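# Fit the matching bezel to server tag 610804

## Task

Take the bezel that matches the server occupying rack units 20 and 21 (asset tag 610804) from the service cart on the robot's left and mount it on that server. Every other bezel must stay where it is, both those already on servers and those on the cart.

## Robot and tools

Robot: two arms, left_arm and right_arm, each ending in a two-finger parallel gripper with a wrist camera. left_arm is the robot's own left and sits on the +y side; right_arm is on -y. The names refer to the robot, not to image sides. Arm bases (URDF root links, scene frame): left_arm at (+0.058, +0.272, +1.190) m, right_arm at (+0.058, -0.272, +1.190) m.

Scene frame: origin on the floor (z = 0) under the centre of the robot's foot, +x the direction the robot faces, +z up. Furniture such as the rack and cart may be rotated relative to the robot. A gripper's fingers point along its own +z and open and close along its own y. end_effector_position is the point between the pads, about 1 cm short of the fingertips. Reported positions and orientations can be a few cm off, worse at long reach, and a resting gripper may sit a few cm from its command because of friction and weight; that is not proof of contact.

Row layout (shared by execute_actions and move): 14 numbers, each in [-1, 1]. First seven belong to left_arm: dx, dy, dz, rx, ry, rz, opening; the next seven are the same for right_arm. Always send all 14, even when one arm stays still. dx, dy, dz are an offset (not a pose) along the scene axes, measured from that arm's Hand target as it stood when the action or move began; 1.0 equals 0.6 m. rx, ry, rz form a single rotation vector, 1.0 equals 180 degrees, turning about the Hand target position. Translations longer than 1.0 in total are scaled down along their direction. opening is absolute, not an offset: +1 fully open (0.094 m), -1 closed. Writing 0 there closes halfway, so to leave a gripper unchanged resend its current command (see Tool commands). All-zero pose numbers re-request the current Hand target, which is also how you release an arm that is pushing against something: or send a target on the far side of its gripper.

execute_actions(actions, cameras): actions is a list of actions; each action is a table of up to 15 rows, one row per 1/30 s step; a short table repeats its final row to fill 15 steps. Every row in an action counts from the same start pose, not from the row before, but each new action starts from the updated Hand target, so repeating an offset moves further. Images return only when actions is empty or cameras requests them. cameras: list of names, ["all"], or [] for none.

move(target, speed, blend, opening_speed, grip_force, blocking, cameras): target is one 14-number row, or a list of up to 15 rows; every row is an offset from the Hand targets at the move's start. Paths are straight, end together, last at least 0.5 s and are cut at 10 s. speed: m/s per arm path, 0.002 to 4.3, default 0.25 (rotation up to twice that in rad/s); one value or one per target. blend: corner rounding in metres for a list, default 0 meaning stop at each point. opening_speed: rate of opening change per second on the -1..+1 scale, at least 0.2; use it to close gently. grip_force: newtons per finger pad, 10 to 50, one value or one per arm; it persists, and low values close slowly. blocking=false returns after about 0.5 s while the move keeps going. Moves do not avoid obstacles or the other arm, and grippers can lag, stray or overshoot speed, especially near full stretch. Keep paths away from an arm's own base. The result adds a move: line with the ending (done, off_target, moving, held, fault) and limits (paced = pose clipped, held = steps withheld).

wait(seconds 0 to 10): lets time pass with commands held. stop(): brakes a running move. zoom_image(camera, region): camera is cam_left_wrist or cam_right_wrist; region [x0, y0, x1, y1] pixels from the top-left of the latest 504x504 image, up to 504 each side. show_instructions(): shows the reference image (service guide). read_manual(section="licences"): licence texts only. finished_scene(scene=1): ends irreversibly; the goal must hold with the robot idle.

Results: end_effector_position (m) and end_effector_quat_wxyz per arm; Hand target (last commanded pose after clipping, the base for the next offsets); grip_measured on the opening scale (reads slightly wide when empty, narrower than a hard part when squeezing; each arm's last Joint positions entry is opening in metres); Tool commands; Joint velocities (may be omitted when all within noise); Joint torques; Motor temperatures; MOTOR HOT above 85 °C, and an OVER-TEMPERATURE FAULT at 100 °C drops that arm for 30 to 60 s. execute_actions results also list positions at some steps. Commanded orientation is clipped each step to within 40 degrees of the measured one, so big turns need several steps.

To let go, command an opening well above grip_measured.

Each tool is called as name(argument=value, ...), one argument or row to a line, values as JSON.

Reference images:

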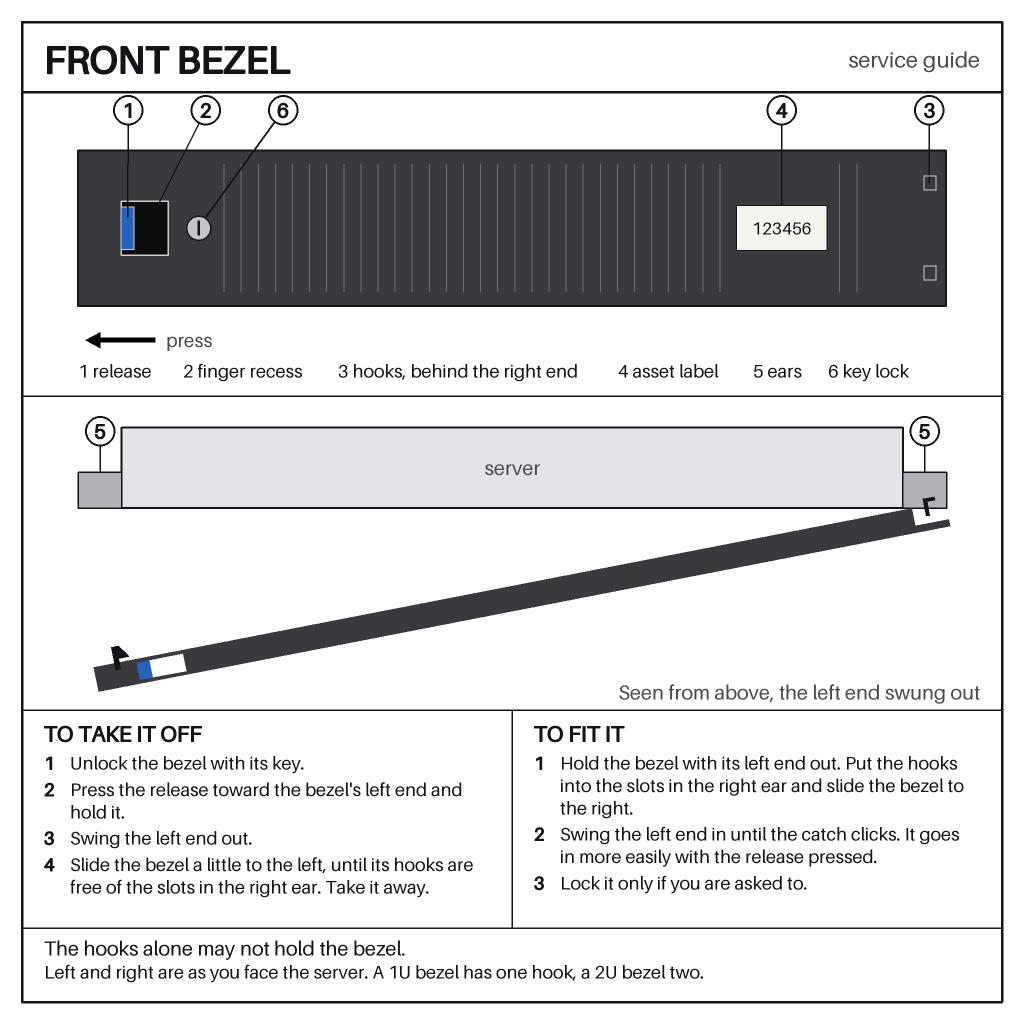

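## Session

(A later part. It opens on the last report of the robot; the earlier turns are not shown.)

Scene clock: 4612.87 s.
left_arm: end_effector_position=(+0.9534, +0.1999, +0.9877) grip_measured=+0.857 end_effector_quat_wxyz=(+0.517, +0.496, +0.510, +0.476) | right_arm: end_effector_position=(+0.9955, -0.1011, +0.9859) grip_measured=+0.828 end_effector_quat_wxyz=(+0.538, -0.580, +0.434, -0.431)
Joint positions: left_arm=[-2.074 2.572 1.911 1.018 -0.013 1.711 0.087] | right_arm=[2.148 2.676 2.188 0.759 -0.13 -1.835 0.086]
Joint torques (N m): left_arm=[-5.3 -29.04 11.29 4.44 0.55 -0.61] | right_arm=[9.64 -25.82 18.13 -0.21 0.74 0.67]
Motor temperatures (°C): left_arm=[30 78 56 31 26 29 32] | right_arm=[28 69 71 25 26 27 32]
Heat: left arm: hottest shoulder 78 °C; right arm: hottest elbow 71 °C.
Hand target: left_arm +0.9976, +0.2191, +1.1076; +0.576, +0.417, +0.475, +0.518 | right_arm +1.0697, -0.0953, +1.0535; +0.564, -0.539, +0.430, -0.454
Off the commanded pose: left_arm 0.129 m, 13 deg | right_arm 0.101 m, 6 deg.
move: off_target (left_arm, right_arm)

move(
  target=[0,0,0.012,0,0,0,0.6,-0.01,0,0.03,0,0,0,0.6],
  speed=0.05,
)

move(
  target=[0,0,0.006,0,0,0,0.6,0,0,0.015,0,0,0,0.6],
  speed=0.05,
)

move(
  target=[0,0,0.005,0,0,0,0.6,0,0,0.01,0,0,0,0.6],
  speed=0.05,
)

Scene clock: 4626.47 s.
left_arm: end_effector_position=(+0.9545, +0.2000, +0.9891) grip_measured=+0.857 end_effector_quat_wxyz=(+0.517, +0.497, +0.510, +0.475) | right_arm: end_effector_position=(+0.9956, -0.1010, +0.9858) grip_measured=+0.828 end_effector_quat_wxyz=(+0.536, -0.579, +0.436, -0.433)
Joint positions: left_arm=[-2.074 2.569 1.911 1.013 -0.01 1.711 0.087] | right_arm=[2.149 2.676 2.188 0.759 -0.121 -1.835 0.086]
Joint torques (N m): left_arm=[-5.6 -29.68 10.73 4.49 0.39 -0.61] | right_arm=[9.58 -29.33 15.06 -0.32 0.7 0.62]
Motor temperatures (°C): left_arm=[30 77 56 31 26 29 32] | right_arm=[28 70 70 25 26 27 32]
Heat: left arm: hottest shoulder 77 °C; right arm: hottest shoulder 70 °C.
Hand target: left_arm +0.9977, +0.2190, +1.1150; +0.576, +0.417, +0.474, +0.519 | right_arm +1.0637, -0.0955, +1.0714; +0.564, -0.539, +0.430, -0.454
Off the commanded pose: left_arm 0.134 m, 13 deg | right_arm 0.110 m, 6 deg.
move: off_target (left_arm, right_arm)

Scene clock: 4627.20 s.
left_arm: end_effector_position=(+0.9552, +0.2002, +0.9898) grip_measured=+0.857 end_effector_quat_wxyz=(+0.516, +0.498, +0.510, +0.474) | right_arm: end_effector_position=(+0.9955, -0.1007, +0.9854) grip_measured=+0.828 end_effector_quat_wxyz=(+0.534, -0.581, +0.438, -0.431)
Joint positions: left_arm=[-2.074 2.566 1.911 1.008 -0.011 1.711 0.087] | right_arm=[2.15 2.673 2.184 0.753 -0.118 -1.835 0.086]
Joint torques (N m): left_arm=[-5.6 -29.92 10.52 4.53 0.37 -0.61] | right_arm=[9.64 -30.15 14 -0.13 0.63 0.6]
Motor temperatures (°C): left_arm=[30 77 56 31 26 29 32] | right_arm=[28 70 70 25 26 27 32]
Heat: left arm: hottest shoulder 77 °C; right arm: hottest shoulder 70 °C.
Hand target: left_arm +0.9977, +0.2191, +1.1186; +0.576, +0.417, +0.475, +0.518 | right_arm +1.0637, -0.0954, +1.0804; -0.564, +0.539, -0.430, +0.454
Off the commanded pose: left_arm 0.137 m, 13 deg | right_arm 0.117 m, 7 deg.
move: off_target (left_arm, right_arm)

Scene clock: 4627.97 s.
left_arm: end_effector_position=(+0.9559, +0.2003, +0.9903) grip_measured=+0.857 end_effector_quat_wxyz=(+0.516, +0.499, +0.511, +0.474) | right_arm: end_effector_position=(+0.9959, -0.1007, +0.9857) grip_measured=+0.828 end_effector_quat_wxyz=(+0.532, -0.583, +0.440, -0.429)
Joint positions: left_arm=[-2.074 2.564 1.911 1.002 -0.011 1.71 0.087] | right_arm=[2.15 2.669 2.182 0.745 -0.116 -1.835 0.086]
Joint torques (N m): left_arm=[-5.66 -30.21 10.33 4.63 0.36 -0.6] | right_arm=[9.47 -30.33 13.87 0.03 0.59 0.62]
Motor temperatures (°C): left_arm=[30 77 56 31 26 29 32] | right_arm=[28 70 70 25 26 27 32]
Heat: left arm: hottest shoulder 77 °C; right arm: hottest shoulder 70 °C.
Hand target: left_arm +0.9977, +0.2191, +1.1217; +0.576, +0.417, +0.474, +0.519 | right_arm +1.0637, -0.0954, +1.0865; -0.564, +0.539, -0.430, +0.454
Off the commanded pose: left_arm 0.139 m, 13 deg | right_arm 0.121 m, 7 deg.
move: off_target (left_arm, right_arm)

move(
  target=[-0.008,0,0,0,0,0,0.6,-0.05,-0.01,-0.03,0,0,0,0.6],
  speed=0.05,
)

move(
  target=[-0.0,0,0,0,0,0,0.6,-0.02,-0.01,-0.03,0,0,0,0.6],
  speed=0.05,
)

Scene clock: 4640.07 s.
left_arm: end_effector_position=(+0.9561, +0.2004, +0.9907) grip_measured=+0.857 end_effector_quat_wxyz=(+0.516, +0.498, +0.511, +0.474) | right_arm: end_effector_position=(+0.9961, -0.1012, +0.9878) grip_measured=+0.828 end_effector_quat_wxyz=(+0.533, -0.581, +0.439, -0.430)
Joint positions: left_arm=[-2.074 2.564 1.911 1.002 -0.011 1.71 0.087] | right_arm=[2.15 2.666 2.179 0.749 -0.116 -1.835 0.086]
Joint torques (N m): left_arm=[-5.6 -30.21 9.57 4.83 0.35 -0.6] | right_arm=[9.29 -29.39 10.78 2.09 0.36 0.65]
Motor temperatures (°C): left_arm=[30 76 55 31 26 28 32] | right_arm=[28 68 69 25 26 27 32]
Heat: left arm: hottest shoulder 76 °C; right arm: hottest elbow 69 °C.
Hand target: left_arm +0.9928, +0.2191, +1.1215; +0.576, +0.417, +0.475, +0.518 | right_arm +1.0337, -0.1014, +1.0684; -0.564, +0.539, -0.430, +0.454
Off the commanded pose: left_arm 0.137 m, 13 deg | right_arm 0.089 m, 7 deg.
move: off_target (left_arm, right_arm)

Scene clock: 4640.77 s.
left_arm: end_effector_position=(+0.9570, +0.2009, +0.9932) grip_measured=+0.857 end_effector_quat_wxyz=(+0.515, +0.499, +0.509, +0.476) | right_arm: end_effector_position=(+0.9957, -0.1011, +0.9889) grip_measured=+0.828 end_effector_quat_wxyz=(+0.536, -0.578, +0.438, -0.431)
Joint positions: left_arm=[-2.074 2.561 1.911 1.002 -0.011 1.717 0.087] | right_arm=[2.15 2.667 2.179 0.758 -0.118 -1.83 0.086]
Joint torques (N m): left_arm=[-5.71 -30.04 9.55 4.88 0.37 -0.67] | right_arm=[8.88 -28.1 9.98 3 0.08 0.59]
Motor temperatures (°C): left_arm=[30 77 55 31 26 28 32] | right_arm=[28 68 69 25 26 27 32]
Heat: left arm: hottest shoulder 77 °C; right arm: hottest elbow 69 °C.
Hand target: left_arm +0.9928, +0.2190, +1.1214; +0.576, +0.417, +0.475, +0.518 | right_arm +1.0217, -0.1075, +1.0504; +0.564, -0.539, +0.430, -0.454
Off the commanded pose: left_arm 0.134 m, 13 deg | right_arm 0.067 m, 6 deg.
move: off_target (left_arm, right_arm)

move(
  target=[0,0,-0.004,0,0,0,0.6,-0.02,-0.0,-0.02,0,0,0,0.6],
  speed=0.05,
)

move(
  target=[0,0,0,0,0,0,0.6,0,0,0,0,0,0,1.0],
  speed=0.05,
  opening_speed=0.5,
  cameras=["cam_right_wrist"],
)

Scene clock: 4645.23 s.
left_arm: end_effector_position=(+0.9574, +0.2007, +0.9954) grip_measured=+0.857 end_effector_quat_wxyz=(+0.515, +0.500, +0.505, +0.479) | right_arm: end_effector_position=(+0.9946, -0.1012, +0.9891) grip_measured=+0.828 end_effector_quat_wxyz=(+0.540, -0.574, +0.438, -0.433)
Joint positions: left_arm=[-2.074 2.56 1.911 1.007 -0.008 1.725 0.087] | right_arm=[2.15 2.671 2.179 0.774 -0.119 -1.824 0.086]
Joint torques (N m): left_arm=[-5.54 -28.75 9.68 4.74 0.3 -0.73] | right_arm=[8.23 -26.93 8.42 3.66 0.11 0.59]
Motor temperatures (°C): left_arm=[30 79 55 31 26 28 32] | right_arm=[28 69 69 25 26 27 32]
Heat: left arm: hottest shoulder 79 °C; right arm: hottest shoulder 69 °C.
Hand target: left_arm +0.9928, +0.2191, +1.1190; +0.576, +0.417, +0.475, +0.519 | right_arm +1.0097, -0.1074, +1.0385; +0.564, -0.539, +0.430, -0.454
Off the commanded pose: left_arm 0.130 m, 13 deg | right_arm 0.052 m, 5 deg.
move: off_target (left_arm, right_arm)

Scene clock: 4646.27 s.
left_arm: end_effector_position=(+0.9579, +0.2011, +1.0007) grip_measured=+0.857 end_effector_quat_wxyz=(+0.516, +0.500, +0.496, +0.488) | right_arm: end_effector_position=(+0.9950, -0.1020, +0.9919) grip_measured=+0.999 end_effector_quat_wxyz=(+0.546, -0.566, +0.442, -0.432)
Joint positions: left_arm=[-2.074 2.558 1.911 1.023 -0.004 1.742 0.087] | right_arm=[2.15 2.671 2.179 0.786 -0.118 -1.805 0.094]
Joint torques (N m): left_arm=[-5.71 -29.86 9.44 4.23 0.2 -0.95] | right_arm=[8.29 -27.28 8.17 3.26 0.08 0.39]
Motor temperatures (°C): left_arm=[30 78 55 31 26 29 32] | right_arm=[28 69 69 25 26 27 32]
Heat: left arm: hottest shoulder 78 °C; right arm: hottest shoulder 69 °C.
Hand target: left_arm +0.9928, +0.2190, +1.1189; +0.576, +0.417, +0.475, +0.518 | right_arm +1.0097, -0.1074, +1.0386; +0.564, -0.539, +0.430, -0.454
Off the commanded pose: left_arm 0.125 m, 13 deg | right_arm 0.049 m, 5 deg.
move: off_target (left_arm, right_arm)
camera_calibration:
cam_right_wrist: T_world_to_cam=[[0.0277871, 0.00348961, 0.999608, -1.01758], [-0.381537, -0.92425, 0.0138325, 0.275007], [0.923936, -0.381772, -0.0243508, -0.806134], [0, 0, 0, 1]] pos_world=[0.878017, -0.0500331, 0.993749]
Images, in order (width x height): cam_right_wrist 504x504.

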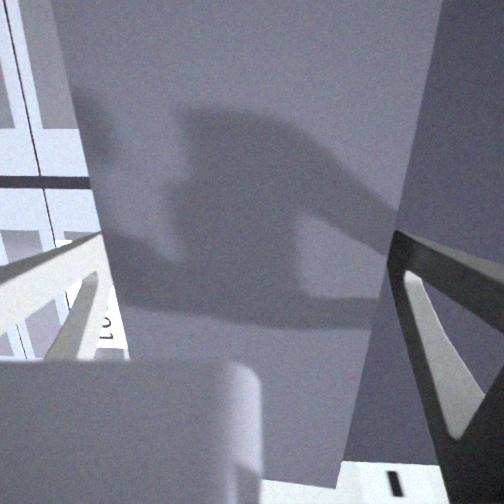

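move(
  target=[0,0,-0.003,0,0,0,0.6,-0.22,-0.05,-0.03,0,0,0,1.0],
  speed=0.15,
)

move(
  target=[0,0,0,0,0,0,0.6,-0.03,-0.2,0,0.5,0,0,-1.0],
  speed=0.3,
)

Scene clock: 4650.90 s.
left_arm: end_effector_position=(+0.9579, +0.2014, +1.0018) grip_measured=+0.857 end_effector_quat_wxyz=(+0.516, +0.501, +0.492, +0.490) | right_arm: end_effector_position=(+0.8644, -0.1183, +0.9901) grip_measured=+0.999 end_effector_quat_wxyz=(+0.555, -0.560, +0.435, -0.436)
Joint positions: left_arm=[-2.072 2.558 1.911 1.028 0.001 1.748 0.087] | right_arm=[2.144 2.493 1.605 1.205 -0.135 -1.799 0.094]
Joint torques (N m): left_arm=[-5.6 -29.68 9.52 4.12 0.02 -1.01] | right_arm=[5.25 -23.82 4.1 2.78 -0.18 0.37]
Motor temperatures (°C): left_arm=[30 78 55 31 26 29 32] | right_arm=[28 70 67 25 26 27 31]
Heat: left arm: hottest shoulder 78 °C; right arm: hottest shoulder 70 °C.
Hand target: left_arm +0.9928, +0.2193, +1.1171; +0.576, +0.417, +0.475, +0.519 | right_arm +0.8776, -0.1373, +1.0205; +0.564, -0.539, +0.430, -0.454
Off the commanded pose: left_arm 0.122 m, 12 deg | right_arm 0.038 m, 3 deg.
move: off_target (left_arm, right_arm)

Scene clock: 4654.37 s.
left_arm: end_effector_position=(+0.9579, +0.2014, +1.0018) grip_measured=+0.857 end_effector_quat_wxyz=(+0.516, +0.501, +0.492, +0.490) | right_arm: end_effector_position=(+0.8622, -0.2453, +1.0208) grip_measured=-0.997 end_effector_quat_wxyz=(+0.775, +0.009, +0.631, -0.014)
Joint positions: left_arm=[-2.072 2.558 1.911 1.028 0.001 1.748 0.087] | right_arm=[2.027 2.511 1.605 1.487 -0.011 -0.183 0]
Joint torques (N m): left_arm=[-5.6 -29.45 9.48 4.15 0.03 -1.02] | right_arm=[4.95 -20.42 3.81 2.76 0.07 0.26]
Motor temperatures (°C): left_arm=[30 78 55 31 26 29 32] | right_arm=[28 69 66 25 26 27 31]
Heat: left arm: hottest shoulder 78 °C; right arm: hottest shoulder 69 °C.
Hand target: left_arm +0.9928, +0.2193, +1.1171; +0.576, +0.417, +0.475, +0.519 | right_arm +0.8597, -0.2575, +1.0207; +0.780, +0.018, +0.625, -0.017
Off the commanded pose: left_arm 0.122 m, 12 deg | right_arm 0.012 m, 1 deg.
move: off_target (left_arm, right_arm)

move(
  target=[0,0,0,0,0,0,0.6,0,0,0,0.5,0,0,-1.0],
  speed=0.3,
)

move(
  target=[0,0,0,0,0,0,0.6,0.1,0,-0.04,0,0,0.15,-1.0],
  speed=0.3,
  cameras=["cam_right_wrist"],
)

Scene clock: 4663.10 s.
left_arm: end_effector_position=(+0.9579, +0.2014, +1.0018) grip_measured=+0.857 end_effector_quat_wxyz=(+0.516, +0.501, +0.492, +0.490) | right_arm: end_effector_position=(+0.8501, -0.2706, +0.9961) grip_measured=-0.997 end_effector_quat_wxyz=(+0.542, +0.567, +0.462, +0.414)
Joint positions: left_arm=[-2.072 2.558 1.911 1.028 0.001 1.748 0.087] | right_arm=[2.048 2.407 1.482 1.271 0.256 1.365 0]
Joint torques (N m): left_arm=[-5.6 -29.57 9.48 4.18 0.02 -1.01] | right_arm=[7.41 -22.89 3.37 1.46 0.11 0.15]
Motor temperatures (°C): left_arm=[30 78 54 31 26 29 32] | right_arm=[28 67 63 25 26 27 30]
Heat: left arm: hottest shoulder 78 °C; right arm: hottest shoulder 67 °C.
Hand target: left_arm +0.9928, +0.2193, +1.1171; +0.576, +0.417, +0.475, +0.519 | right_arm +0.8597, -0.2575, +1.0207; +0.539, +0.564, +0.454, +0.430
Off the commanded pose: left_arm 0.122 m, 12 deg | right_arm 0.029 m, 2 deg.
move: off_target (left_arm, right_arm)

Scene clock: 4664.67 s.
left_arm: end_effector_position=(+0.9579, +0.2014, +1.0018) grip_measured=+0.857 end_effector_quat_wxyz=(+0.516, +0.501, +0.492, +0.490) | right_arm: end_effector_position=(+0.9105, -0.2525, +0.9934) grip_measured=-0.997 end_effector_quat_wxyz=(+0.422, +0.442, +0.579, +0.540)
Joint positions: left_arm=[-2.072 2.558 1.911 1.028 0.001 1.748 0.087] | right_arm=[1.953 2.435 1.683 1.022 -0.317 1.381 0]
Joint torques (N m): left_arm=[-5.6 -29.51 9.54 4.16 0.03 -1.02] | right_arm=[4.19 -21.25 7.6 1.63 -0.15 0.17]
Motor temperatures (°C): left_arm=[30 78 54 31 26 29 32] | right_arm=[28 67 63 25 25 27 30]
Heat: left arm: hottest shoulder 78 °C; right arm: hottest shoulder 67 °C.
Hand target: left_arm +0.9928, +0.2193, +1.1171; +0.576, +0.417, +0.475, +0.519 | right_arm +0.9196, -0.2574, +0.9964; +0.424, +0.443, +0.573, +0.544
Off the commanded pose: left_arm 0.122 m, 12 deg | right_arm 0.011 m, 1 deg.
move: off_target (left_arm, right_arm)
camera_calibration:
cam_right_wrist: T_world_to_cam=[[-0.0626648, -0.0170045, -0.99789, 1.04525], [-0.77322, 0.633012, 0.0377694, 0.829694], [0.631034, 0.773955, -0.0528157, -0.198677], [0, 0, 0, 1]] pos_world=[0.832409, -0.353665, 1.00121]
Images, in order (width x height): cam_right_wrist 504x504.

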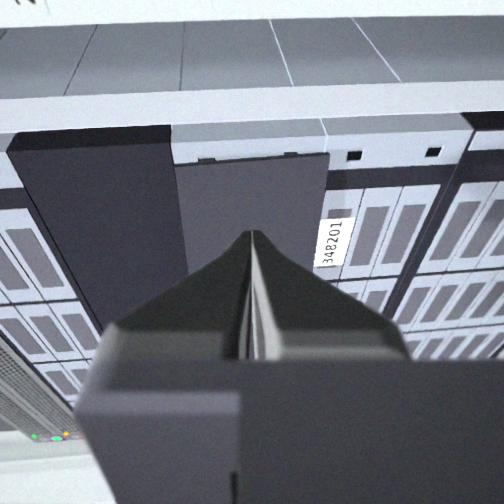

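zoom_image(
  camera="cam_right_wrist",
  region=[150, 100, 350, 220],
)

Scaled by 2.520.

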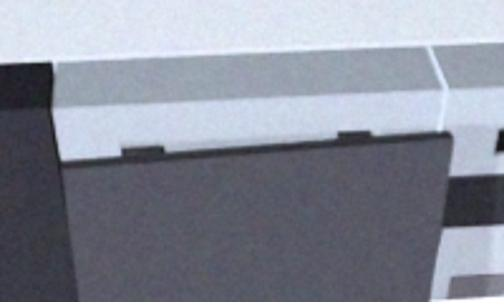

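move(
  target=[0,0,0,0,0,0,0.6,0.07,0.015,0,0,0,0.13,-1.0],
  speed=0.2,
  cameras=["cam_right_wrist"],
)

zoom_image(
  camera="cam_right_wrist",
  region=[130, 80, 370, 240],
)

Scene clock: 4686.00 s.
left_arm: end_effector_position=(+0.9579, +0.2014, +1.0018) grip_measured=+0.857 end_effector_quat_wxyz=(+0.516, +0.501, +0.492, +0.490) | right_arm: end_effector_position=(+0.9507, -0.2334, +0.9938) grip_measured=-0.997 end_effector_quat_wxyz=(+0.289, +0.325, +0.651, +0.622)
Joint positions: left_arm=[-2.072 2.558 1.911 1.028 0.001 1.748 0.087] | right_arm=[1.902 2.521 1.998 0.702 -0.775 1.354 0]
Joint torques (N m): left_arm=[-5.66 -29.51 9.5 4.15 0.03 -1.02] | right_arm=[3.08 -22.89 10.26 1.4 -0.16 -0.14]
Motor temperatures (°C): left_arm=[30 78 54 31 26 29 32] | right_arm=[28 63 58 25 25 26 30]
Heat: left arm: hottest shoulder 78 °C; right arm: hottest shoulder 63 °C.
Hand target: left_arm +0.9928, +0.2193, +1.1171; +0.576, +0.417, +0.475, +0.519 | right_arm +0.9618, -0.2484, +0.9967; +0.305, +0.317, +0.651, +0.618
Off the commanded pose: left_arm 0.122 m, 12 deg | right_arm 0.019 m, 2 deg.
move: off_target (left_arm, right_arm)
camera_calibration:
cam_right_wrist: T_world_to_cam=[[-0.0720313, -0.00927337, -0.997359, 1.05877], [-0.961822, 0.26535, 0.0669975, 0.9131], [0.264028, 0.964108, -0.0280328, 0.129818], [0, 0, 0, 1]] pos_world=[0.920228, -0.357631, 0.998433]
Images, in order (width x height): cam_right_wrist 504x504.

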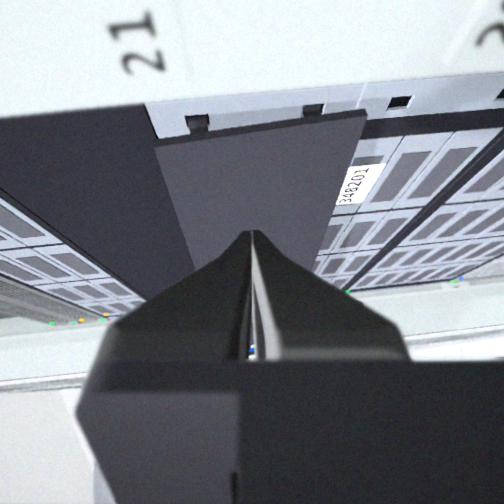

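Scaled by 2.100.

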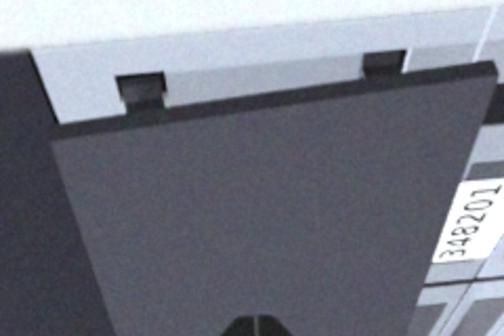

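zoom_image(
  camera="cam_right_wrist",
  region=[170, 100, 230, 150],
)

zoom_image(
  camera="cam_right_wrist",
  region=[285, 90, 345, 140],
)

Scaled by 8.400.

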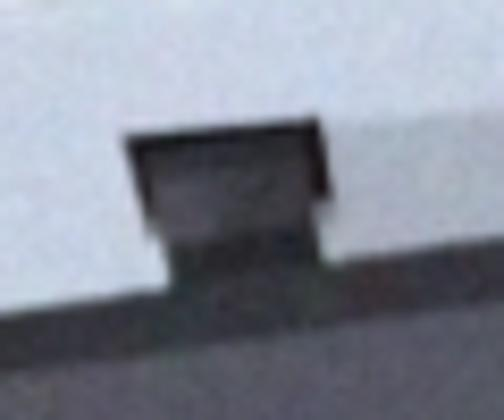

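Scaled by 8.400.

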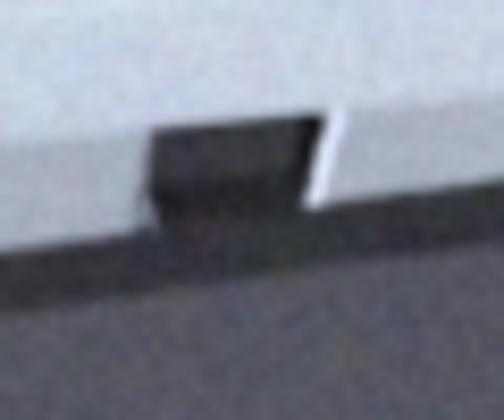

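move(
  target=[0,0,-0.02,0,0,0,0.6,0.007,0.047,-0.01,0,0,-0.083,-1.0],
  speed=0.15,
  cameras=["cam_right_wrist"],
)

Scene clock: 4697.27 s.
left_arm: end_effector_position=(+0.9579, +0.2013, +1.0024) grip_measured=+0.857 end_effector_quat_wxyz=(+0.517, +0.501, +0.491, +0.491) | right_arm: end_effector_position=(+0.9690, -0.2282, +0.9950) grip_measured=-0.997 end_effector_quat_wxyz=(+0.384, +0.399, +0.609, +0.567)
Joint positions: left_arm=[-2.072 2.558 1.911 1.03 0.003 1.749 0.087] | right_arm=[1.962 2.524 1.964 0.803 -0.447 1.355 0]
Joint torques (N m): left_arm=[-5.36 -28.04 10.62 4.31 0.07 -1.04] | right_arm=[5.77 -22.83 6.68 2.82 0.03 0.2]
Motor temperatures (°C): left_arm=[30 78 53 31 26 30 32] | right_arm=[28 65 58 25 25 26 29]
Heat: left arm: hottest shoulder 78 °C; right arm: hottest shoulder 65 °C.
Hand target: left_arm +0.9928, +0.2192, +1.1051; +0.576, +0.417, +0.475, +0.518 | right_arm +0.9659, -0.2201, +0.9906; +0.383, +0.399, +0.604, +0.574
Off the commanded pose: left_arm 0.110 m, 12 deg | right_arm 0.010 m, 1 deg.
move: off_target (left_arm)
camera_calibration:
cam_right_wrist: T_world_to_cam=[[-0.0569665, -0.0292465, -0.997948, 1.04274], [-0.854425, 0.518488, 0.0335785, 0.916205], [0.516442, 0.854585, -0.0545254, -0.123161], [0, 0, 0, 1]] pos_world=[0.905836, -0.339294, 1.00312]
Images, in order (width x height): cam_right_wrist 504x504.

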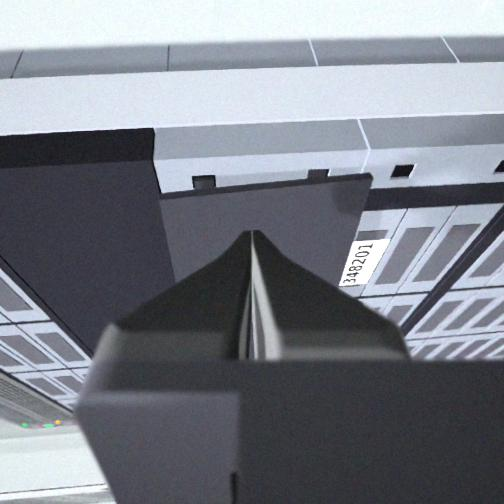

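move(
  target=[0,0,-0.015,0,0,0,0.6,0.005,0.06,0,0,0,0,-1.0],
  speed=0.1,
)

move(
  target=[0,0,-0.01,0,0,0,0.6,0.02,0,0,0,0,0,-1.0],
  speed=0.05,
  cameras=["cam_right_wrist"],
)

Scene clock: 4700.57 s.
left_arm: end_effector_position=(+0.9579, +0.2014, +1.0035) grip_measured=+0.857 end_effector_quat_wxyz=(+0.518, +0.501, +0.489, +0.492) | right_arm: end_effector_position=(+0.9647, -0.1918, +0.9855) grip_measured=-0.997 end_effector_quat_wxyz=(+0.376, +0.406, +0.610, +0.567)
Joint positions: left_arm=[-2.072 2.558 1.911 1.035 0.005 1.752 0.087] | right_arm=[2.007 2.543 1.964 0.803 -0.401 1.355 0]
Joint torques (N m): left_arm=[-5.13 -26.87 11.48 4.36 0.06 -1.09] | right_arm=[7.36 -22.83 8.14 2.65 -0.02 0.05]
Motor temperatures (°C): left_arm=[30 78 53 31 26 30 32] | right_arm=[28 64 57 25 25 26 29]
Heat: left arm: hottest shoulder 78 °C; right arm: hottest shoulder 64 °C.
Hand target: left_arm +0.9929, +0.2193, +1.0964; +0.576, +0.417, +0.475, +0.519 | right_arm +0.9688, -0.1842, +0.9905; +0.383, +0.399, +0.604, +0.574
Off the commanded pose: left_arm 0.101 m, 12 deg | right_arm 0.010 m, 1 deg.
move: off_target (left_arm)

Scene clock: 4701.43 s.
left_arm: end_effector_position=(+0.9561, +0.2013, +1.0013) grip_measured=+0.857 end_effector_quat_wxyz=(+0.519, +0.499, +0.488, +0.493) | right_arm: end_effector_position=(+0.9690, -0.1913, +0.9820) grip_measured=-0.997 end_effector_quat_wxyz=(+0.377, +0.406, +0.609, +0.567)
Joint positions: left_arm=[-2.072 2.564 1.911 1.045 0.006 1.75 0.087] | right_arm=[2.007 2.561 1.994 0.793 -0.401 1.355 0]
Joint torques (N m): left_arm=[-5.25 -26.34 11.93 4.14 0.06 -1.07] | right_arm=[6.65 -23.24 10.07 1.65 0.04 0.05]
Motor temperatures (°C): left_arm=[30 78 53 31 26 30 32] | right_arm=[28 64 57 25 25 26 29]
Heat: left arm: hottest shoulder 78 °C; right arm: hottest shoulder 64 °C.
Hand target: left_arm +0.9929, +0.2194, +1.0904; +0.576, +0.417, +0.474, +0.519 | right_arm +0.9809, -0.1842, +0.9906; +0.383, +0.399, +0.604, +0.574
Off the commanded pose: left_arm 0.098 m, 12 deg | right_arm 0.016 m, 1 deg.
move: off_target (left_arm, right_arm)
camera_calibration:
cam_right_wrist: T_world_to_cam=[[-0.07314, -0.0183479, -0.997153, 1.0479], [-0.853481, 0.518415, 0.0530628, 0.877443], [0.515965, 0.854932, -0.0535764, -0.155863], [0, 0, 0, 1]] pos_world=[0.905944, -0.3024, 0.990004]
Images, in order (width x height): cam_right_wrist 504x504.

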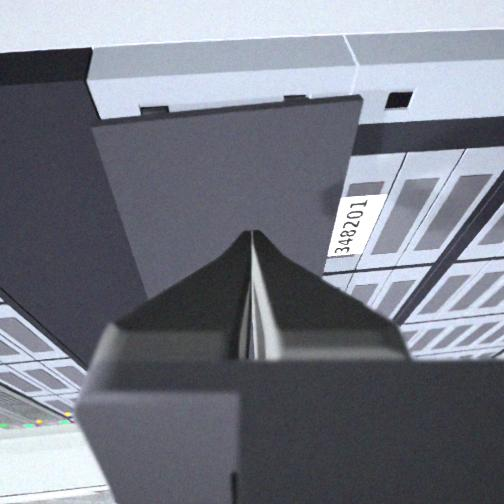

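move(
  target=[0,0,-0.008,0,0,0,0.6,0.02,0.01,0.01,0,0,0,-1.0],
  speed=0.05,
)

move(
  target=[0,0,-0.006,0,0,0,0.6,0.02,0.0,0.0,0,0,0,-1.0],
  speed=0.05,
)

move(
  target=[0,0,-0.006,0,0,0,0.6,0.015,0.0,0.0,0,0,0,-1.0],
  speed=0.05,
  cameras=["cam_right_wrist"],
)

Scene clock: 4706.33 s.
left_arm: end_effector_position=(+0.9539, +0.2007, +0.9970) grip_measured=+0.857 end_effector_quat_wxyz=(+0.521, +0.497, +0.491, +0.491) | right_arm: end_effector_position=(+0.9811, -0.1936, +0.9856) grip_measured=-0.997 end_effector_quat_wxyz=(+0.379, +0.409, +0.608, +0.565)
Joint positions: left_arm=[-2.072 2.571 1.911 1.05 0.005 1.742 0.087] | right_arm=[2.007 2.572 2.043 0.753 -0.393 1.355 0]
Joint torques (N m): left_arm=[-5.07 -26.23 12.36 4.11 0.12 -0.99] | right_arm=[8.47 -22.95 10.41 1.44 0.07 -0.03]
Motor temperatures (°C): left_arm=[30 77 54 31 26 30 32] | right_arm=[28 63 58 25 25 26 29]
Heat: left arm: hottest shoulder 77 °C; right arm: hottest shoulder 63 °C.
Hand target: left_arm +0.9928, +0.2190, +1.0856; +0.576, +0.417, +0.474, +0.519 | right_arm +0.9929, -0.1782, +0.9967; +0.383, +0.399, +0.604, +0.574
Off the commanded pose: left_arm 0.099 m, 12 deg | right_arm 0.022 m, 2 deg.
move: off_target (left_arm, right_arm)

Scene clock: 4707.33 s.
left_arm: end_effector_position=(+0.9526, +0.2007, +0.9946) grip_measured=+0.857 end_effector_quat_wxyz=(+0.521, +0.496, +0.492, +0.490) | right_arm: end_effector_position=(+0.9924, -0.1938, +0.9845) grip_measured=-0.997 end_effector_quat_wxyz=(+0.378, +0.410, +0.609, +0.564)
Joint positions: left_arm=[-2.071 2.575 1.911 1.055 0.004 1.738 0.087] | right_arm=[2.007 2.598 2.107 0.713 -0.392 1.355 0]
Joint torques (N m): left_arm=[-5.13 -26.05 12.62 4.01 0.15 -0.94] | right_arm=[7.94 -23.47 10.97 1.5 0.06 -0.01]
Motor temperatures (°C): left_arm=[30 78 54 31 26 30 32] | right_arm=[28 63 58 25 25 26 29]
Heat: left arm: hottest shoulder 78 °C; right arm: hottest shoulder 63 °C.
Hand target: left_arm +0.9928, +0.2192, +1.0819; +0.576, +0.417, +0.475, +0.519 | right_arm +1.0050, -0.1782, +0.9967; +0.383, +0.399, +0.604, +0.574
Off the commanded pose: left_arm 0.098 m, 12 deg | right_arm 0.023 m, 2 deg.
move: off_target (left_arm, right_arm)

Scene clock: 4708.17 s.
left_arm: end_effector_position=(+0.9508, +0.2006, +0.9910) grip_measured=+0.857 end_effector_quat_wxyz=(+0.523, +0.494, +0.495, +0.488) | right_arm: end_effector_position=(+0.9950, -0.1924, +0.9766) grip_measured=-0.997 end_effector_quat_wxyz=(+0.373, +0.413, +0.612, +0.562)
Joint positions: left_arm=[-2.071 2.58 1.911 1.059 0.003 1.729 0.087] | right_arm=[2.007 2.618 2.139 0.689 -0.393 1.355 0]
Joint torques (N m): left_arm=[-4.95 -25.88 12.94 3.99 0.19 -0.85] | right_arm=[8 -23.82 12.16 1.51 0 0.01]
Motor temperatures (°C): left_arm=[30 78 54 31 26 30 32] | right_arm=[28 63 58 25 25 26 29]
Heat: left arm: hottest shoulder 78 °C; right arm: hottest shoulder 63 °C.
Hand target: left_arm +0.9929, +0.2193, +1.0784; +0.576, +0.417, +0.474, +0.519 | right_arm +1.0139, -0.1782, +0.9968; +0.383, +0.399, +0.604, +0.574
Off the commanded pose: left_arm 0.099 m, 12 deg | right_arm 0.031 m, 2 deg.
move: off_target (left_arm, right_arm)
camera_calibration:
cam_right_wrist: T_world_to_cam=[[-0.0912754, -0.0188059, -0.995648, 1.06075], [-0.84941, 0.523336, 0.0679843, 0.882835], [0.51978, 0.851919, -0.0637416, -0.163015], [0, 0, 0, 1]] pos_world=[0.931442, -0.303195, 0.98572]
Images, in order (width x height): cam_right_wrist 504x504.

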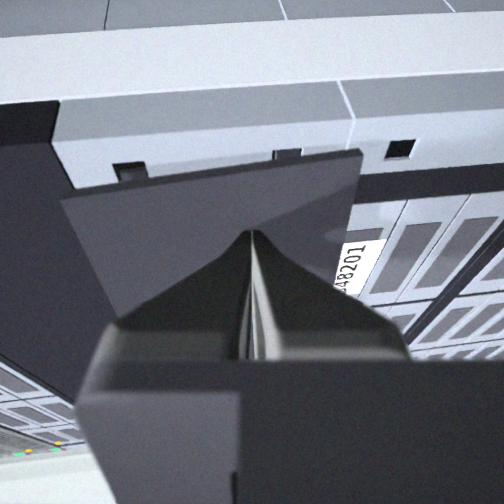

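zoom_image(
  camera="cam_right_wrist",
  region=[40, 120, 380, 220],
)

zoom_image(
  camera="cam_right_wrist",
  region=[100, 145, 160, 195],
)

zoom_image(
  camera="cam_right_wrist",
  region=[260, 135, 320, 185],
)

Scaled by 1.482.

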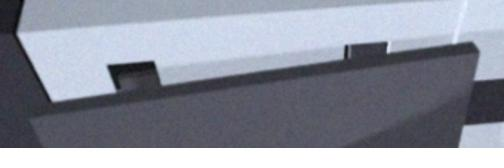

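Scaled by 8.400.

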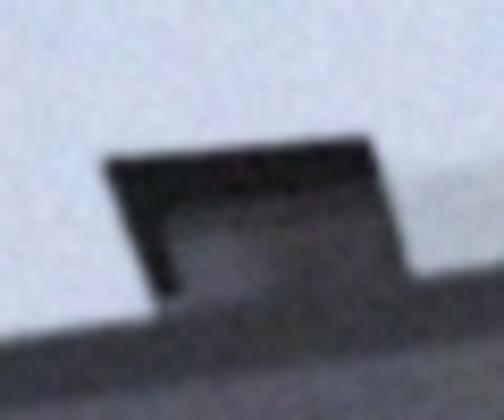

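Scaled by 8.400.

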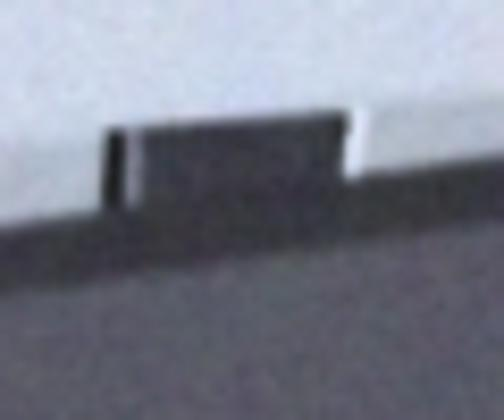

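move(
  target=[0,0,0,0,0,0,0.6,-0.03,0.0,0.015,0,0,0,-1.0],
  speed=0.08,
)

move(
  target=[0,0,0,0,0,0,0.6,0,0.0,0.015,0,0,0,-1.0],
  speed=0.08,
  cameras=["cam_right_wrist"],
)

Scene clock: 4719.20 s.
left_arm: end_effector_position=(+0.9508, +0.2006, +0.9910) grip_measured=+0.857 end_effector_quat_wxyz=(+0.523, +0.494, +0.495, +0.488) | right_arm: end_effector_position=(+0.9825, -0.1898, +0.9611) grip_measured=-0.997 end_effector_quat_wxyz=(+0.365, +0.419, +0.617, +0.557)
Joint positions: left_arm=[-2.071 2.58 1.911 1.059 0.003 1.729 0.087] | right_arm=[2.007 2.618 2.099 0.702 -0.391 1.355 0]
Joint torques (N m): left_arm=[-4.95 -25.88 12.94 4 0.19 -0.86] | right_arm=[7.82 -27.4 6.74 2.93 0.02 0]
Motor temperatures (°C): left_arm=[30 80 54 31 26 29 32] | right_arm=[28 61 58 25 25 26 29]
Heat: left arm: hottest shoulder 80 °C; right arm: hottest shoulder 61 °C.
Hand target: left_arm +0.9929, +0.2193, +1.0784; +0.576, +0.417, +0.474, +0.519 | right_arm +0.9958, -0.1782, +1.0054; +0.383, +0.399, +0.604, +0.573
Off the commanded pose: left_arm 0.099 m, 12 deg | right_arm 0.048 m, 4 deg.
move: off_target (left_arm, right_arm)

Scene clock: 4720.13 s.
left_arm: end_effector_position=(+0.9508, +0.2006, +0.9910) grip_measured=+0.857 end_effector_quat_wxyz=(+0.523, +0.494, +0.495, +0.488) | right_arm: end_effector_position=(+0.9839, -0.1918, +0.9707) grip_measured=-0.997 end_effector_quat_wxyz=(+0.366, +0.419, +0.616, +0.558)
Joint positions: left_arm=[-2.071 2.58 1.911 1.059 0.003 1.729 0.087] | right_arm=[2.007 2.597 2.081 0.702 -0.389 1.355 0]
Joint torques (N m): left_arm=[-5.07 -25.88 12.94 3.99 0.2 -0.85] | right_arm=[7.77 -27.4 6.43 2.89 0.06 -0.04]
Motor temperatures (°C): left_arm=[30 80 54 31 26 29 32] | right_arm=[28 61 58 25 25 26 29]
Heat: left arm: hottest shoulder 80 °C; right arm: hottest shoulder 61 °C.
Hand target: left_arm +0.9929, +0.2193, +1.0784; +0.576, +0.417, +0.474, +0.519 | right_arm +0.9960, -0.1783, +1.0146; +0.383, +0.399, +0.604, +0.574
Off the commanded pose: left_arm 0.099 m, 12 deg | right_arm 0.047 m, 4 deg.
move: off_target (left_arm, right_arm)
camera_calibration:
cam_right_wrist: T_world_to_cam=[[-0.114297, -0.0188877, -0.993267, 1.07425], [-0.847738, 0.52313, 0.0876027, 0.852753], [0.517953, 0.852043, -0.0758038, -0.144729], [0, 0, 0, 1]] pos_world=[0.920657, -0.302495, 0.981338]
Images, in order (width x height): cam_right_wrist 504x504.

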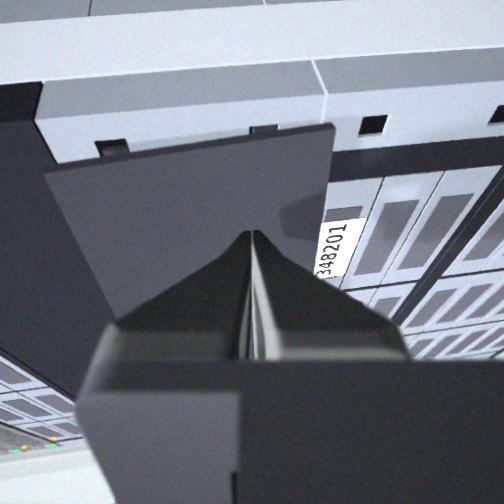

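Continue raising right.

move(
  target=[0,0,0,0,0,0,0.6,0,0.0,0.018,0,0,0,-1.0],
  speed=0.08,
)

move(
  target=[0,0,0,0,0,0,0.6,0.01,0.0,0.018,0,0,0,-1.0],
  speed=0.08,
  cameras=["cam_right_wrist"],
)

Scene clock: 4723.03 s.
left_arm: end_effector_position=(+0.9508, +0.2006, +0.9910) grip_measured=+0.857 end_effector_quat_wxyz=(+0.523, +0.494, +0.495, +0.488) | right_arm: end_effector_position=(+0.9847, -0.1913, +0.9828) grip_measured=-0.997 end_effector_quat_wxyz=(+0.367, +0.418, +0.615, +0.558)
Joint positions: left_arm=[-2.071 2.58 1.911 1.059 0.003 1.729 0.087] | right_arm=[2.01 2.569 2.056 0.702 -0.387 1.355 0]
Joint torques (N m): left_arm=[-5.01 -25.99 12.93 3.99 0.2 -0.85] | right_arm=[8.59 -27.69 6.46 2.78 0.01 0.01]
Motor temperatures (°C): left_arm=[30 81 55 31 26 29 32] | right_arm=[28 62 58 25 25 26 29]
Heat: left arm: hottest shoulder 81 °C; right arm: hottest shoulder 62 °C.
Hand target: left_arm +0.9929, +0.2193, +1.0784; +0.576, +0.417, +0.474, +0.519 | right_arm +0.9958, -0.1781, +1.0253; +0.383, +0.399, +0.604, +0.574
Off the commanded pose: left_arm 0.099 m, 12 deg | right_arm 0.046 m, 4 deg.
move: off_target (left_arm, right_arm)

Scene clock: 4723.97 s.
left_arm: end_effector_position=(+0.9508, +0.2006, +0.9910) grip_measured=+0.857 end_effector_quat_wxyz=(+0.523, +0.494, +0.495, +0.488) | right_arm: end_effector_position=(+0.9898, -0.1920, +0.9963) grip_measured=-0.997 end_effector_quat_wxyz=(+0.372, +0.415, +0.612, +0.561)
Joint positions: left_arm=[-2.071 2.58 1.911 1.059 0.003 1.729 0.087] | right_arm=[2.012 2.553 2.056 0.702 -0.384 1.355 0]
Joint torques (N m): left_arm=[-5.07 -25.88 12.97 3.95 0.2 -0.85] | right_arm=[7.82 -27.75 7.05 1.92 0.01 -0.02]
Motor temperatures (°C): left_arm=[30 81 55 31 26 29 32] | right_arm=[28 63 58 25 25 26 29]
Heat: left arm: hottest shoulder 81 °C; right arm: hottest shoulder 63 °C.
Hand target: left_arm +0.9929, +0.2193, +1.0784; +0.576, +0.417, +0.474, +0.519 | right_arm +1.0018, -0.1780, +1.0361; +0.382, +0.399, +0.604, +0.574
Off the commanded pose: left_arm 0.099 m, 12 deg | right_arm 0.044 m, 3 deg.
move: off_target (left_arm, right_arm)
camera_calibration:
cam_right_wrist: T_world_to_cam=[[-0.0966446, -0.01789, -0.995158, 1.08494], [-0.847801, 0.525281, 0.072891, 0.870736], [0.521434, 0.850741, -0.0659328, -0.15913], [0, 0, 0, 1]] pos_world=[0.926039, -0.302594, 1.00572]
Images, in order (width x height): cam_right_wrist 504x504.

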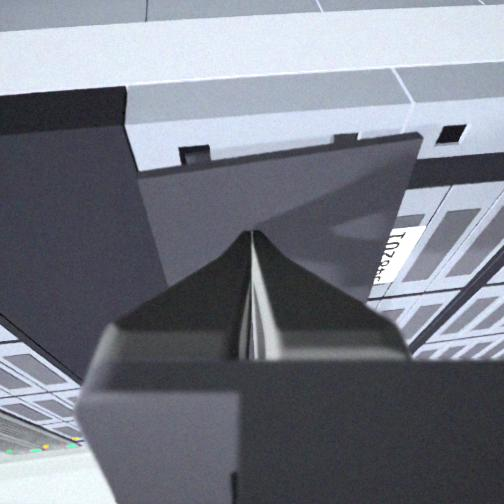

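move(
  target=[0,0,0,0,0,0,0.6,0.012,0.0,-0.012,0,0,0,-1.0],
  speed=0.05,
)

move(
  target=[0,0,0,0,0,0,0.6,0.015,0.0,0,0,0,0,-1.0],
  speed=0.05,
  cameras=["cam_right_wrist"],
)

Scene clock: 4727.33 s.
left_arm: end_effector_position=(+0.9508, +0.2006, +0.9910) grip_measured=+0.857 end_effector_quat_wxyz=(+0.523, +0.494, +0.495, +0.488) | right_arm: end_effector_position=(+0.9897, -0.1918, +0.9955) grip_measured=-0.997 end_effector_quat_wxyz=(+0.371, +0.416, +0.613, +0.560)
Joint positions: left_arm=[-2.071 2.58 1.911 1.059 0.003 1.729 0.087] | right_arm=[2.012 2.553 2.056 0.698 -0.384 1.355 0]
Joint torques (N m): left_arm=[-5.01 -25.93 12.97 3.99 0.2 -0.85] | right_arm=[8.23 -25.29 10.15 1.51 -0.02 -0.02]
Motor temperatures (°C): left_arm=[30 81 55 31 26 29 32] | right_arm=[28 63 58 25 25 26 29]
Heat: left arm: hottest shoulder 81 °C; right arm: hottest shoulder 63 °C.
Hand target: left_arm +0.9929, +0.2193, +1.0784; +0.576, +0.417, +0.474, +0.519 | right_arm +1.0090, -0.1780, +1.0289; +0.383, +0.399, +0.604, +0.574
Off the commanded pose: left_arm 0.099 m, 12 deg | right_arm 0.041 m, 3 deg.
move: off_target (left_arm, right_arm)

Scene clock: 4728.03 s.
left_arm: end_effector_position=(+0.9506, +0.2007, +0.9904) grip_measured=+0.857 end_effector_quat_wxyz=(+0.523, +0.493, +0.496, +0.487) | right_arm: end_effector_position=(+0.9933, -0.1921, +0.9972) grip_measured=-0.997 end_effector_quat_wxyz=(+0.368, +0.417, +0.614, +0.559)
Joint positions: left_arm=[-2.071 2.581 1.911 1.059 0.002 1.727 0.087] | right_arm=[2.012 2.553 2.07 0.677 -0.385 1.355 0]
Joint torques (N m): left_arm=[-4.95 -25.88 12.92 4 0.21 -0.84] | right_arm=[8.23 -25.11 12.22 1.26 -0.04 -0.02]
Motor temperatures (°C): left_arm=[30 81 55 31 26 29 32] | right_arm=[28 63 58 25 25 26 29]
Heat: left arm: hottest shoulder 81 °C; right arm: hottest shoulder 63 °C.
Hand target: left_arm +0.9929, +0.2193, +1.0783; +0.576, +0.417, +0.475, +0.519 | right_arm +1.0180, -0.1780, +1.0289; +0.383, +0.399, +0.604, +0.574
Off the commanded pose: left_arm 0.099 m, 12 deg | right_arm 0.043 m, 3 deg.
move: off_target (left_arm, right_arm)
camera_calibration:
cam_right_wrist: T_world_to_cam=[[-0.107427, -0.0177898, -0.994054, 1.09575], [-0.848122, 0.523371, 0.0822896, 0.864355], [0.518795, 0.851919, -0.071312, -0.152585], [0, 0, 0, 1]] pos_world=[0.929952, -0.302895, 1.00723]
Images, in order (width x height): cam_right_wrist 504x504.

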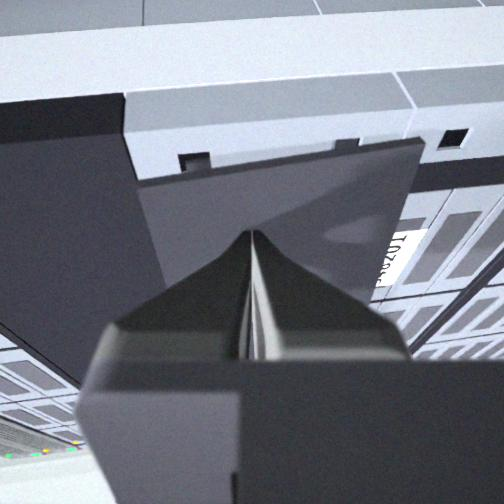

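move(
  target=[0,0,0,0,0,0,0.6,0.015,0.0,0,0,0,0,-1.0],
  speed=0.05,
)

zoom_image(
  camera="cam_right_wrist",
  region=[120, 120, 440, 220],
)

move(
  target=[0,-0.012,0,0,0,0,0.6,0.01,0.0,0,0,0,0,-1.0],
  speed=0.05,
  cameras=["cam_right_wrist"],
)

zoom_image(
  camera="cam_right_wrist",
  region=[120, 120, 440, 220],
)

Scene clock: 4732.83 s.
left_arm: end_effector_position=(+0.9505, +0.2007, +0.9901) grip_measured=+0.857 end_effector_quat_wxyz=(+0.523, +0.493, +0.496, +0.487) | right_arm: end_effector_position=(+0.9940, -0.1912, +0.9976) grip_measured=-0.997 end_effector_quat_wxyz=(+0.365, +0.416, +0.616, +0.560)
Joint positions: left_arm=[-2.071 2.581 1.911 1.059 0.002 1.726 0.087] | right_arm=[2.012 2.553 2.074 0.669 -0.391 1.355 0]
Joint torques (N m): left_arm=[-4.95 -26.05 12.92 4.01 0.23 -0.82] | right_arm=[8.06 -23.88 14.42 0.96 0.21 -0.02]
Motor temperatures (°C): left_arm=[30 80 55 31 26 29 32] | right_arm=[28 62 58 25 25 26 29]
Heat: left arm: hottest shoulder 80 °C; right arm: hottest shoulder 62 °C.
Hand target: left_arm +0.9929, +0.2193, +1.0784; +0.576, +0.417, +0.474, +0.519 | right_arm +1.0270, -0.1780, +1.0288; +0.382, +0.399, +0.604, +0.574
Off the commanded pose: left_arm 0.100 m, 12 deg | right_arm 0.047 m, 3 deg.
move: off_target (left_arm, right_arm)

Scaled by 1.575.
This view is cut from an older image: the scene may have changed since it was taken.

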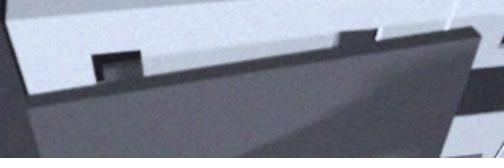

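Scene clock: 4733.57 s.
left_arm: end_effector_position=(+0.9508, +0.2013, +0.9895) grip_measured=+0.857 end_effector_quat_wxyz=(+0.522, +0.492, +0.497, +0.488) | right_arm: end_effector_position=(+0.9944, -0.1914, +0.9978) grip_measured=-0.997 end_effector_quat_wxyz=(+0.363, +0.415, +0.617, +0.562)
Joint positions: left_arm=[-2.071 2.583 1.914 1.059 -0.002 1.725 0.087] | right_arm=[2.01 2.553 2.077 0.663 -0.399 1.355 0]
Joint torques (N m): left_arm=[-5.6 -25.88 13.01 3.97 0.07 -0.77] | right_arm=[8.12 -23.71 15.88 0.77 0.51 0]
Motor temperatures (°C): left_arm=[30 80 55 31 26 29 32] | right_arm=[28 62 58 25 25 26 29]
Heat: left arm: hottest shoulder 80 °C; right arm: hottest shoulder 62 °C.
Hand target: left_arm +0.9928, +0.2121, +1.0782; +0.576, +0.417, +0.475, +0.519 | right_arm +1.0330, -0.1782, +1.0288; +0.383, +0.399, +0.604, +0.574
Off the commanded pose: left_arm 0.099 m, 12 deg | right_arm 0.051 m, 4 deg.
move: off_target (left_arm, right_arm)
camera_calibration:
cam_right_wrist: T_world_to_cam=[[-0.111718, -0.0171605, -0.993592, 1.10046], [-0.854909, 0.511381, 0.0872924, 0.864245], [0.506606, 0.859183, -0.071801, -0.139746], [0, 0, 0, 1]] pos_world=[0.932588, -0.303007, 1.00793]
Images, in order (width x height): cam_right_wrist 504x504.

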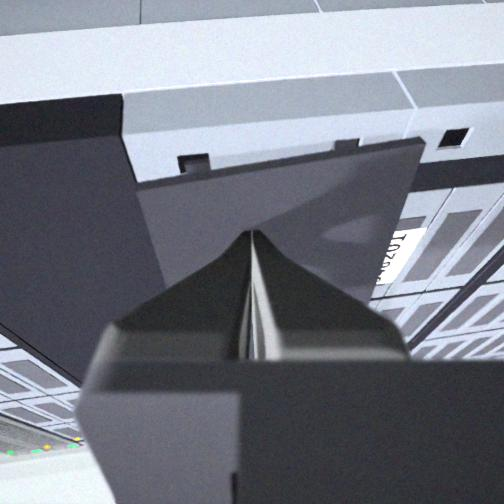

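Scaled by 1.575.

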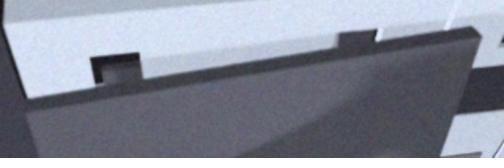

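move(
  target=[0,0.005,0.012,0,0.01,0,0.6,-0.03,0.0,0,0,0,0,-1.0],
  speed=0.05,
)

move(
  target=[0,0,0.012,0,0.01,0,0.6,0,0.0,0,0,0,0,-1.0],
  speed=0.05,
  cameras=["cam_right_wrist"],
)

Scene clock: 4745.20 s.
left_arm: end_effector_position=(+0.9508, +0.2012, +0.9890) grip_measured=+0.857 end_effector_quat_wxyz=(+0.521, +0.492, +0.499, +0.488) | right_arm: end_effector_position=(+0.9945, -0.1914, +0.9982) grip_measured=-0.997 end_effector_quat_wxyz=(+0.363, +0.414, +0.617, +0.562)
Joint positions: left_arm=[-2.072 2.583 1.914 1.057 -0.007 1.725 0.087] | right_arm=[2.01 2.553 2.077 0.664 -0.399 1.355 0]
Joint torques (N m): left_arm=[-5.6 -28.4 10.48 2.96 -0.04 -0.78] | right_arm=[8.29 -24.59 11.03 2.24 0.48 0]
Motor temperatures (°C): left_arm=[30 78 59 31 26 29 32] | right_arm=[28 62 62 25 25 26 29]
Heat: left arm: hottest shoulder 78 °C; right arm: hottest shoulder 62 °C.
Hand target: left_arm +0.9928, +0.2150, +1.0855; +0.569, +0.425, +0.483, +0.512 | right_arm +1.0150, -0.1782, +1.0288; +0.383, +0.399, +0.604, +0.574
Off the commanded pose: left_arm 0.106 m, 10 deg | right_arm 0.039 m, 3 deg.
move: off_target (left_arm, right_arm)

Scene clock: 4745.97 s.
left_arm: end_effector_position=(+0.9563, +0.2023, +0.9931) grip_measured=+0.857 end_effector_quat_wxyz=(+0.514, +0.498, +0.505, +0.483) | right_arm: end_effector_position=(+0.9949, -0.1926, +0.9979) grip_measured=-0.997 end_effector_quat_wxyz=(+0.365, +0.417, +0.616, +0.560)
Joint positions: left_arm=[-2.072 2.566 1.914 1.017 -0.013 1.728 0.087] | right_arm=[2.01 2.553 2.077 0.664 -0.392 1.355 0]
Joint torques (N m): left_arm=[-5.77 -29.22 9.02 2.97 -0.14 -0.79] | right_arm=[8.18 -24.53 11 2.07 0.28 -0.01]
Motor temperatures (°C): left_arm=[30 78 59 30 26 29 32] | right_arm=[28 62 62 25 25 26 29]
Heat: left arm: hottest shoulder 78 °C; right arm: hottest shoulder 62 °C.
Hand target: left_arm +0.9928, +0.2149, +1.0926; +0.561, +0.433, +0.492, +0.505 | right_arm +1.0150, -0.1782, +1.0288; +0.383, +0.399, +0.604, +0.574
Off the commanded pose: left_arm 0.107 m, 10 deg | right_arm 0.040 m, 3 deg.
move: off_target (left_arm, right_arm)
camera_calibration:
cam_right_wrist: T_world_to_cam=[[-0.111147, -0.0176951, -0.993646, 1.09997], [-0.851199, 0.517751, 0.0859928, 0.864148], [0.512939, 0.855349, -0.0726084, -0.145144], [0, 0, 0, 1]] pos_world=[0.93227, -0.303801, 1.00813]
Images, in order (width x height): cam_right_wrist 504x504.

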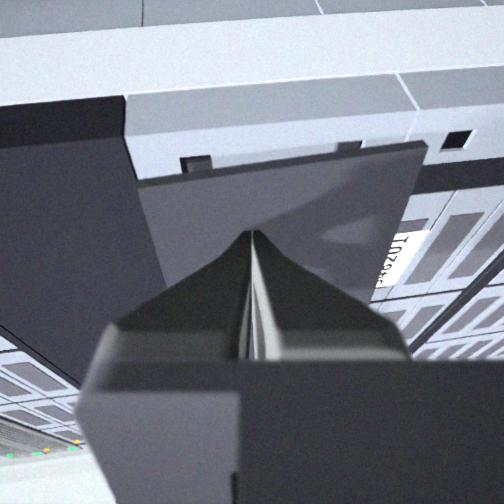

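move(
  target=[0,0,0.008,0,0.01,0,0.6,0,0.0,0,0,0,0,-1.0],
  speed=0.05,
)

move(
  target=[0,0,0.008,0,0.01,0,0.6,0,0.0,0,0,0,0,-1.0],
  speed=0.05,
  cameras=["cam_right_wrist"],
)

Scene clock: 4749.50 s.
left_arm: end_effector_position=(+0.9568, +0.2024, +0.9966) grip_measured=+0.857 end_effector_quat_wxyz=(+0.505, +0.506, +0.512, +0.476) | right_arm: end_effector_position=(+0.9953, -0.1925, +0.9979) grip_measured=-0.997 end_effector_quat_wxyz=(+0.366, +0.418, +0.616, +0.558)
Joint positions: left_arm=[-2.075 2.54 1.891 0.983 -0.022 1.729 0.087] | right_arm=[2.012 2.553 2.077 0.664 -0.385 1.355 0]
Joint torques (N m): left_arm=[-5.95 -29.45 8.76 2.92 -0.13 -0.81] | right_arm=[8.18 -25.05 11.11 2.07 0.05 -0.02]
Motor temperatures (°C): left_arm=[30 79 58 30 26 29 32] | right_arm=[28 62 62 25 25 26 29]
Heat: left arm: hottest shoulder 79 °C; right arm: hottest shoulder 62 °C.
Hand target: left_arm +0.9929, +0.2150, +1.0977; +0.553, +0.441, +0.501, +0.498 | right_arm +1.0150, -0.1782, +1.0288; +0.383, +0.399, +0.604, +0.573
Off the commanded pose: left_arm 0.108 m, 10 deg | right_arm 0.039 m, 4 deg.
move: off_target (left_arm, right_arm)

Scene clock: 4750.30 s.
left_arm: end_effector_position=(+0.9565, +0.2023, +1.0003) grip_measured=+0.857 end_effector_quat_wxyz=(+0.496, +0.514, +0.520, +0.468) | right_arm: end_effector_position=(+0.9953, -0.1925, +0.9979) grip_measured=-0.997 end_effector_quat_wxyz=(+0.366, +0.418, +0.616, +0.558)
Joint positions: left_arm=[-2.077 2.511 1.864 0.948 -0.031 1.731 0.087] | right_arm=[2.012 2.553 2.077 0.664 -0.385 1.355 0]
Joint torques (N m): left_arm=[-5.83 -29.57 8.79 2.95 -0.1 -0.82] | right_arm=[8 -25.11 11.06 2.11 0.03 -0.01]
Motor temperatures (°C): left_arm=[30 79 58 30 26 29 32] | right_arm=[28 62 62 25 25 26 29]
Heat: left arm: hottest shoulder 79 °C; right arm: hottest shoulder 62 °C.
Hand target: left_arm +0.9929, +0.2152, +1.1024; +0.545, +0.448, +0.510, +0.491 | right_arm +1.0150, -0.1782, +1.0288; +0.383, +0.399, +0.604, +0.573
Off the commanded pose: left_arm 0.109 m, 10 deg | right_arm 0.039 m, 4 deg.
move: off_target (left_arm, right_arm)
camera_calibration:
cam_right_wrist: T_world_to_cam=[[-0.112206, -0.0179225, -0.993523, 1.10085], [-0.848378, 0.522294, 0.0863915, 0.862096], [0.517363, 0.852577, -0.0738095, -0.149127], [0, 0, 0, 1]] pos_world=[0.932058, -0.303396, 1.00823]
Images, in order (width x height): cam_right_wrist 504x504.

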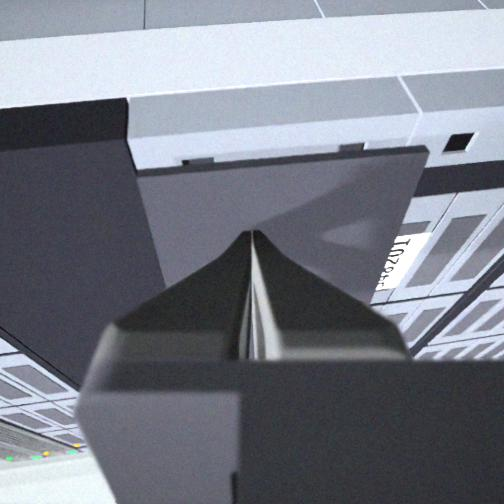

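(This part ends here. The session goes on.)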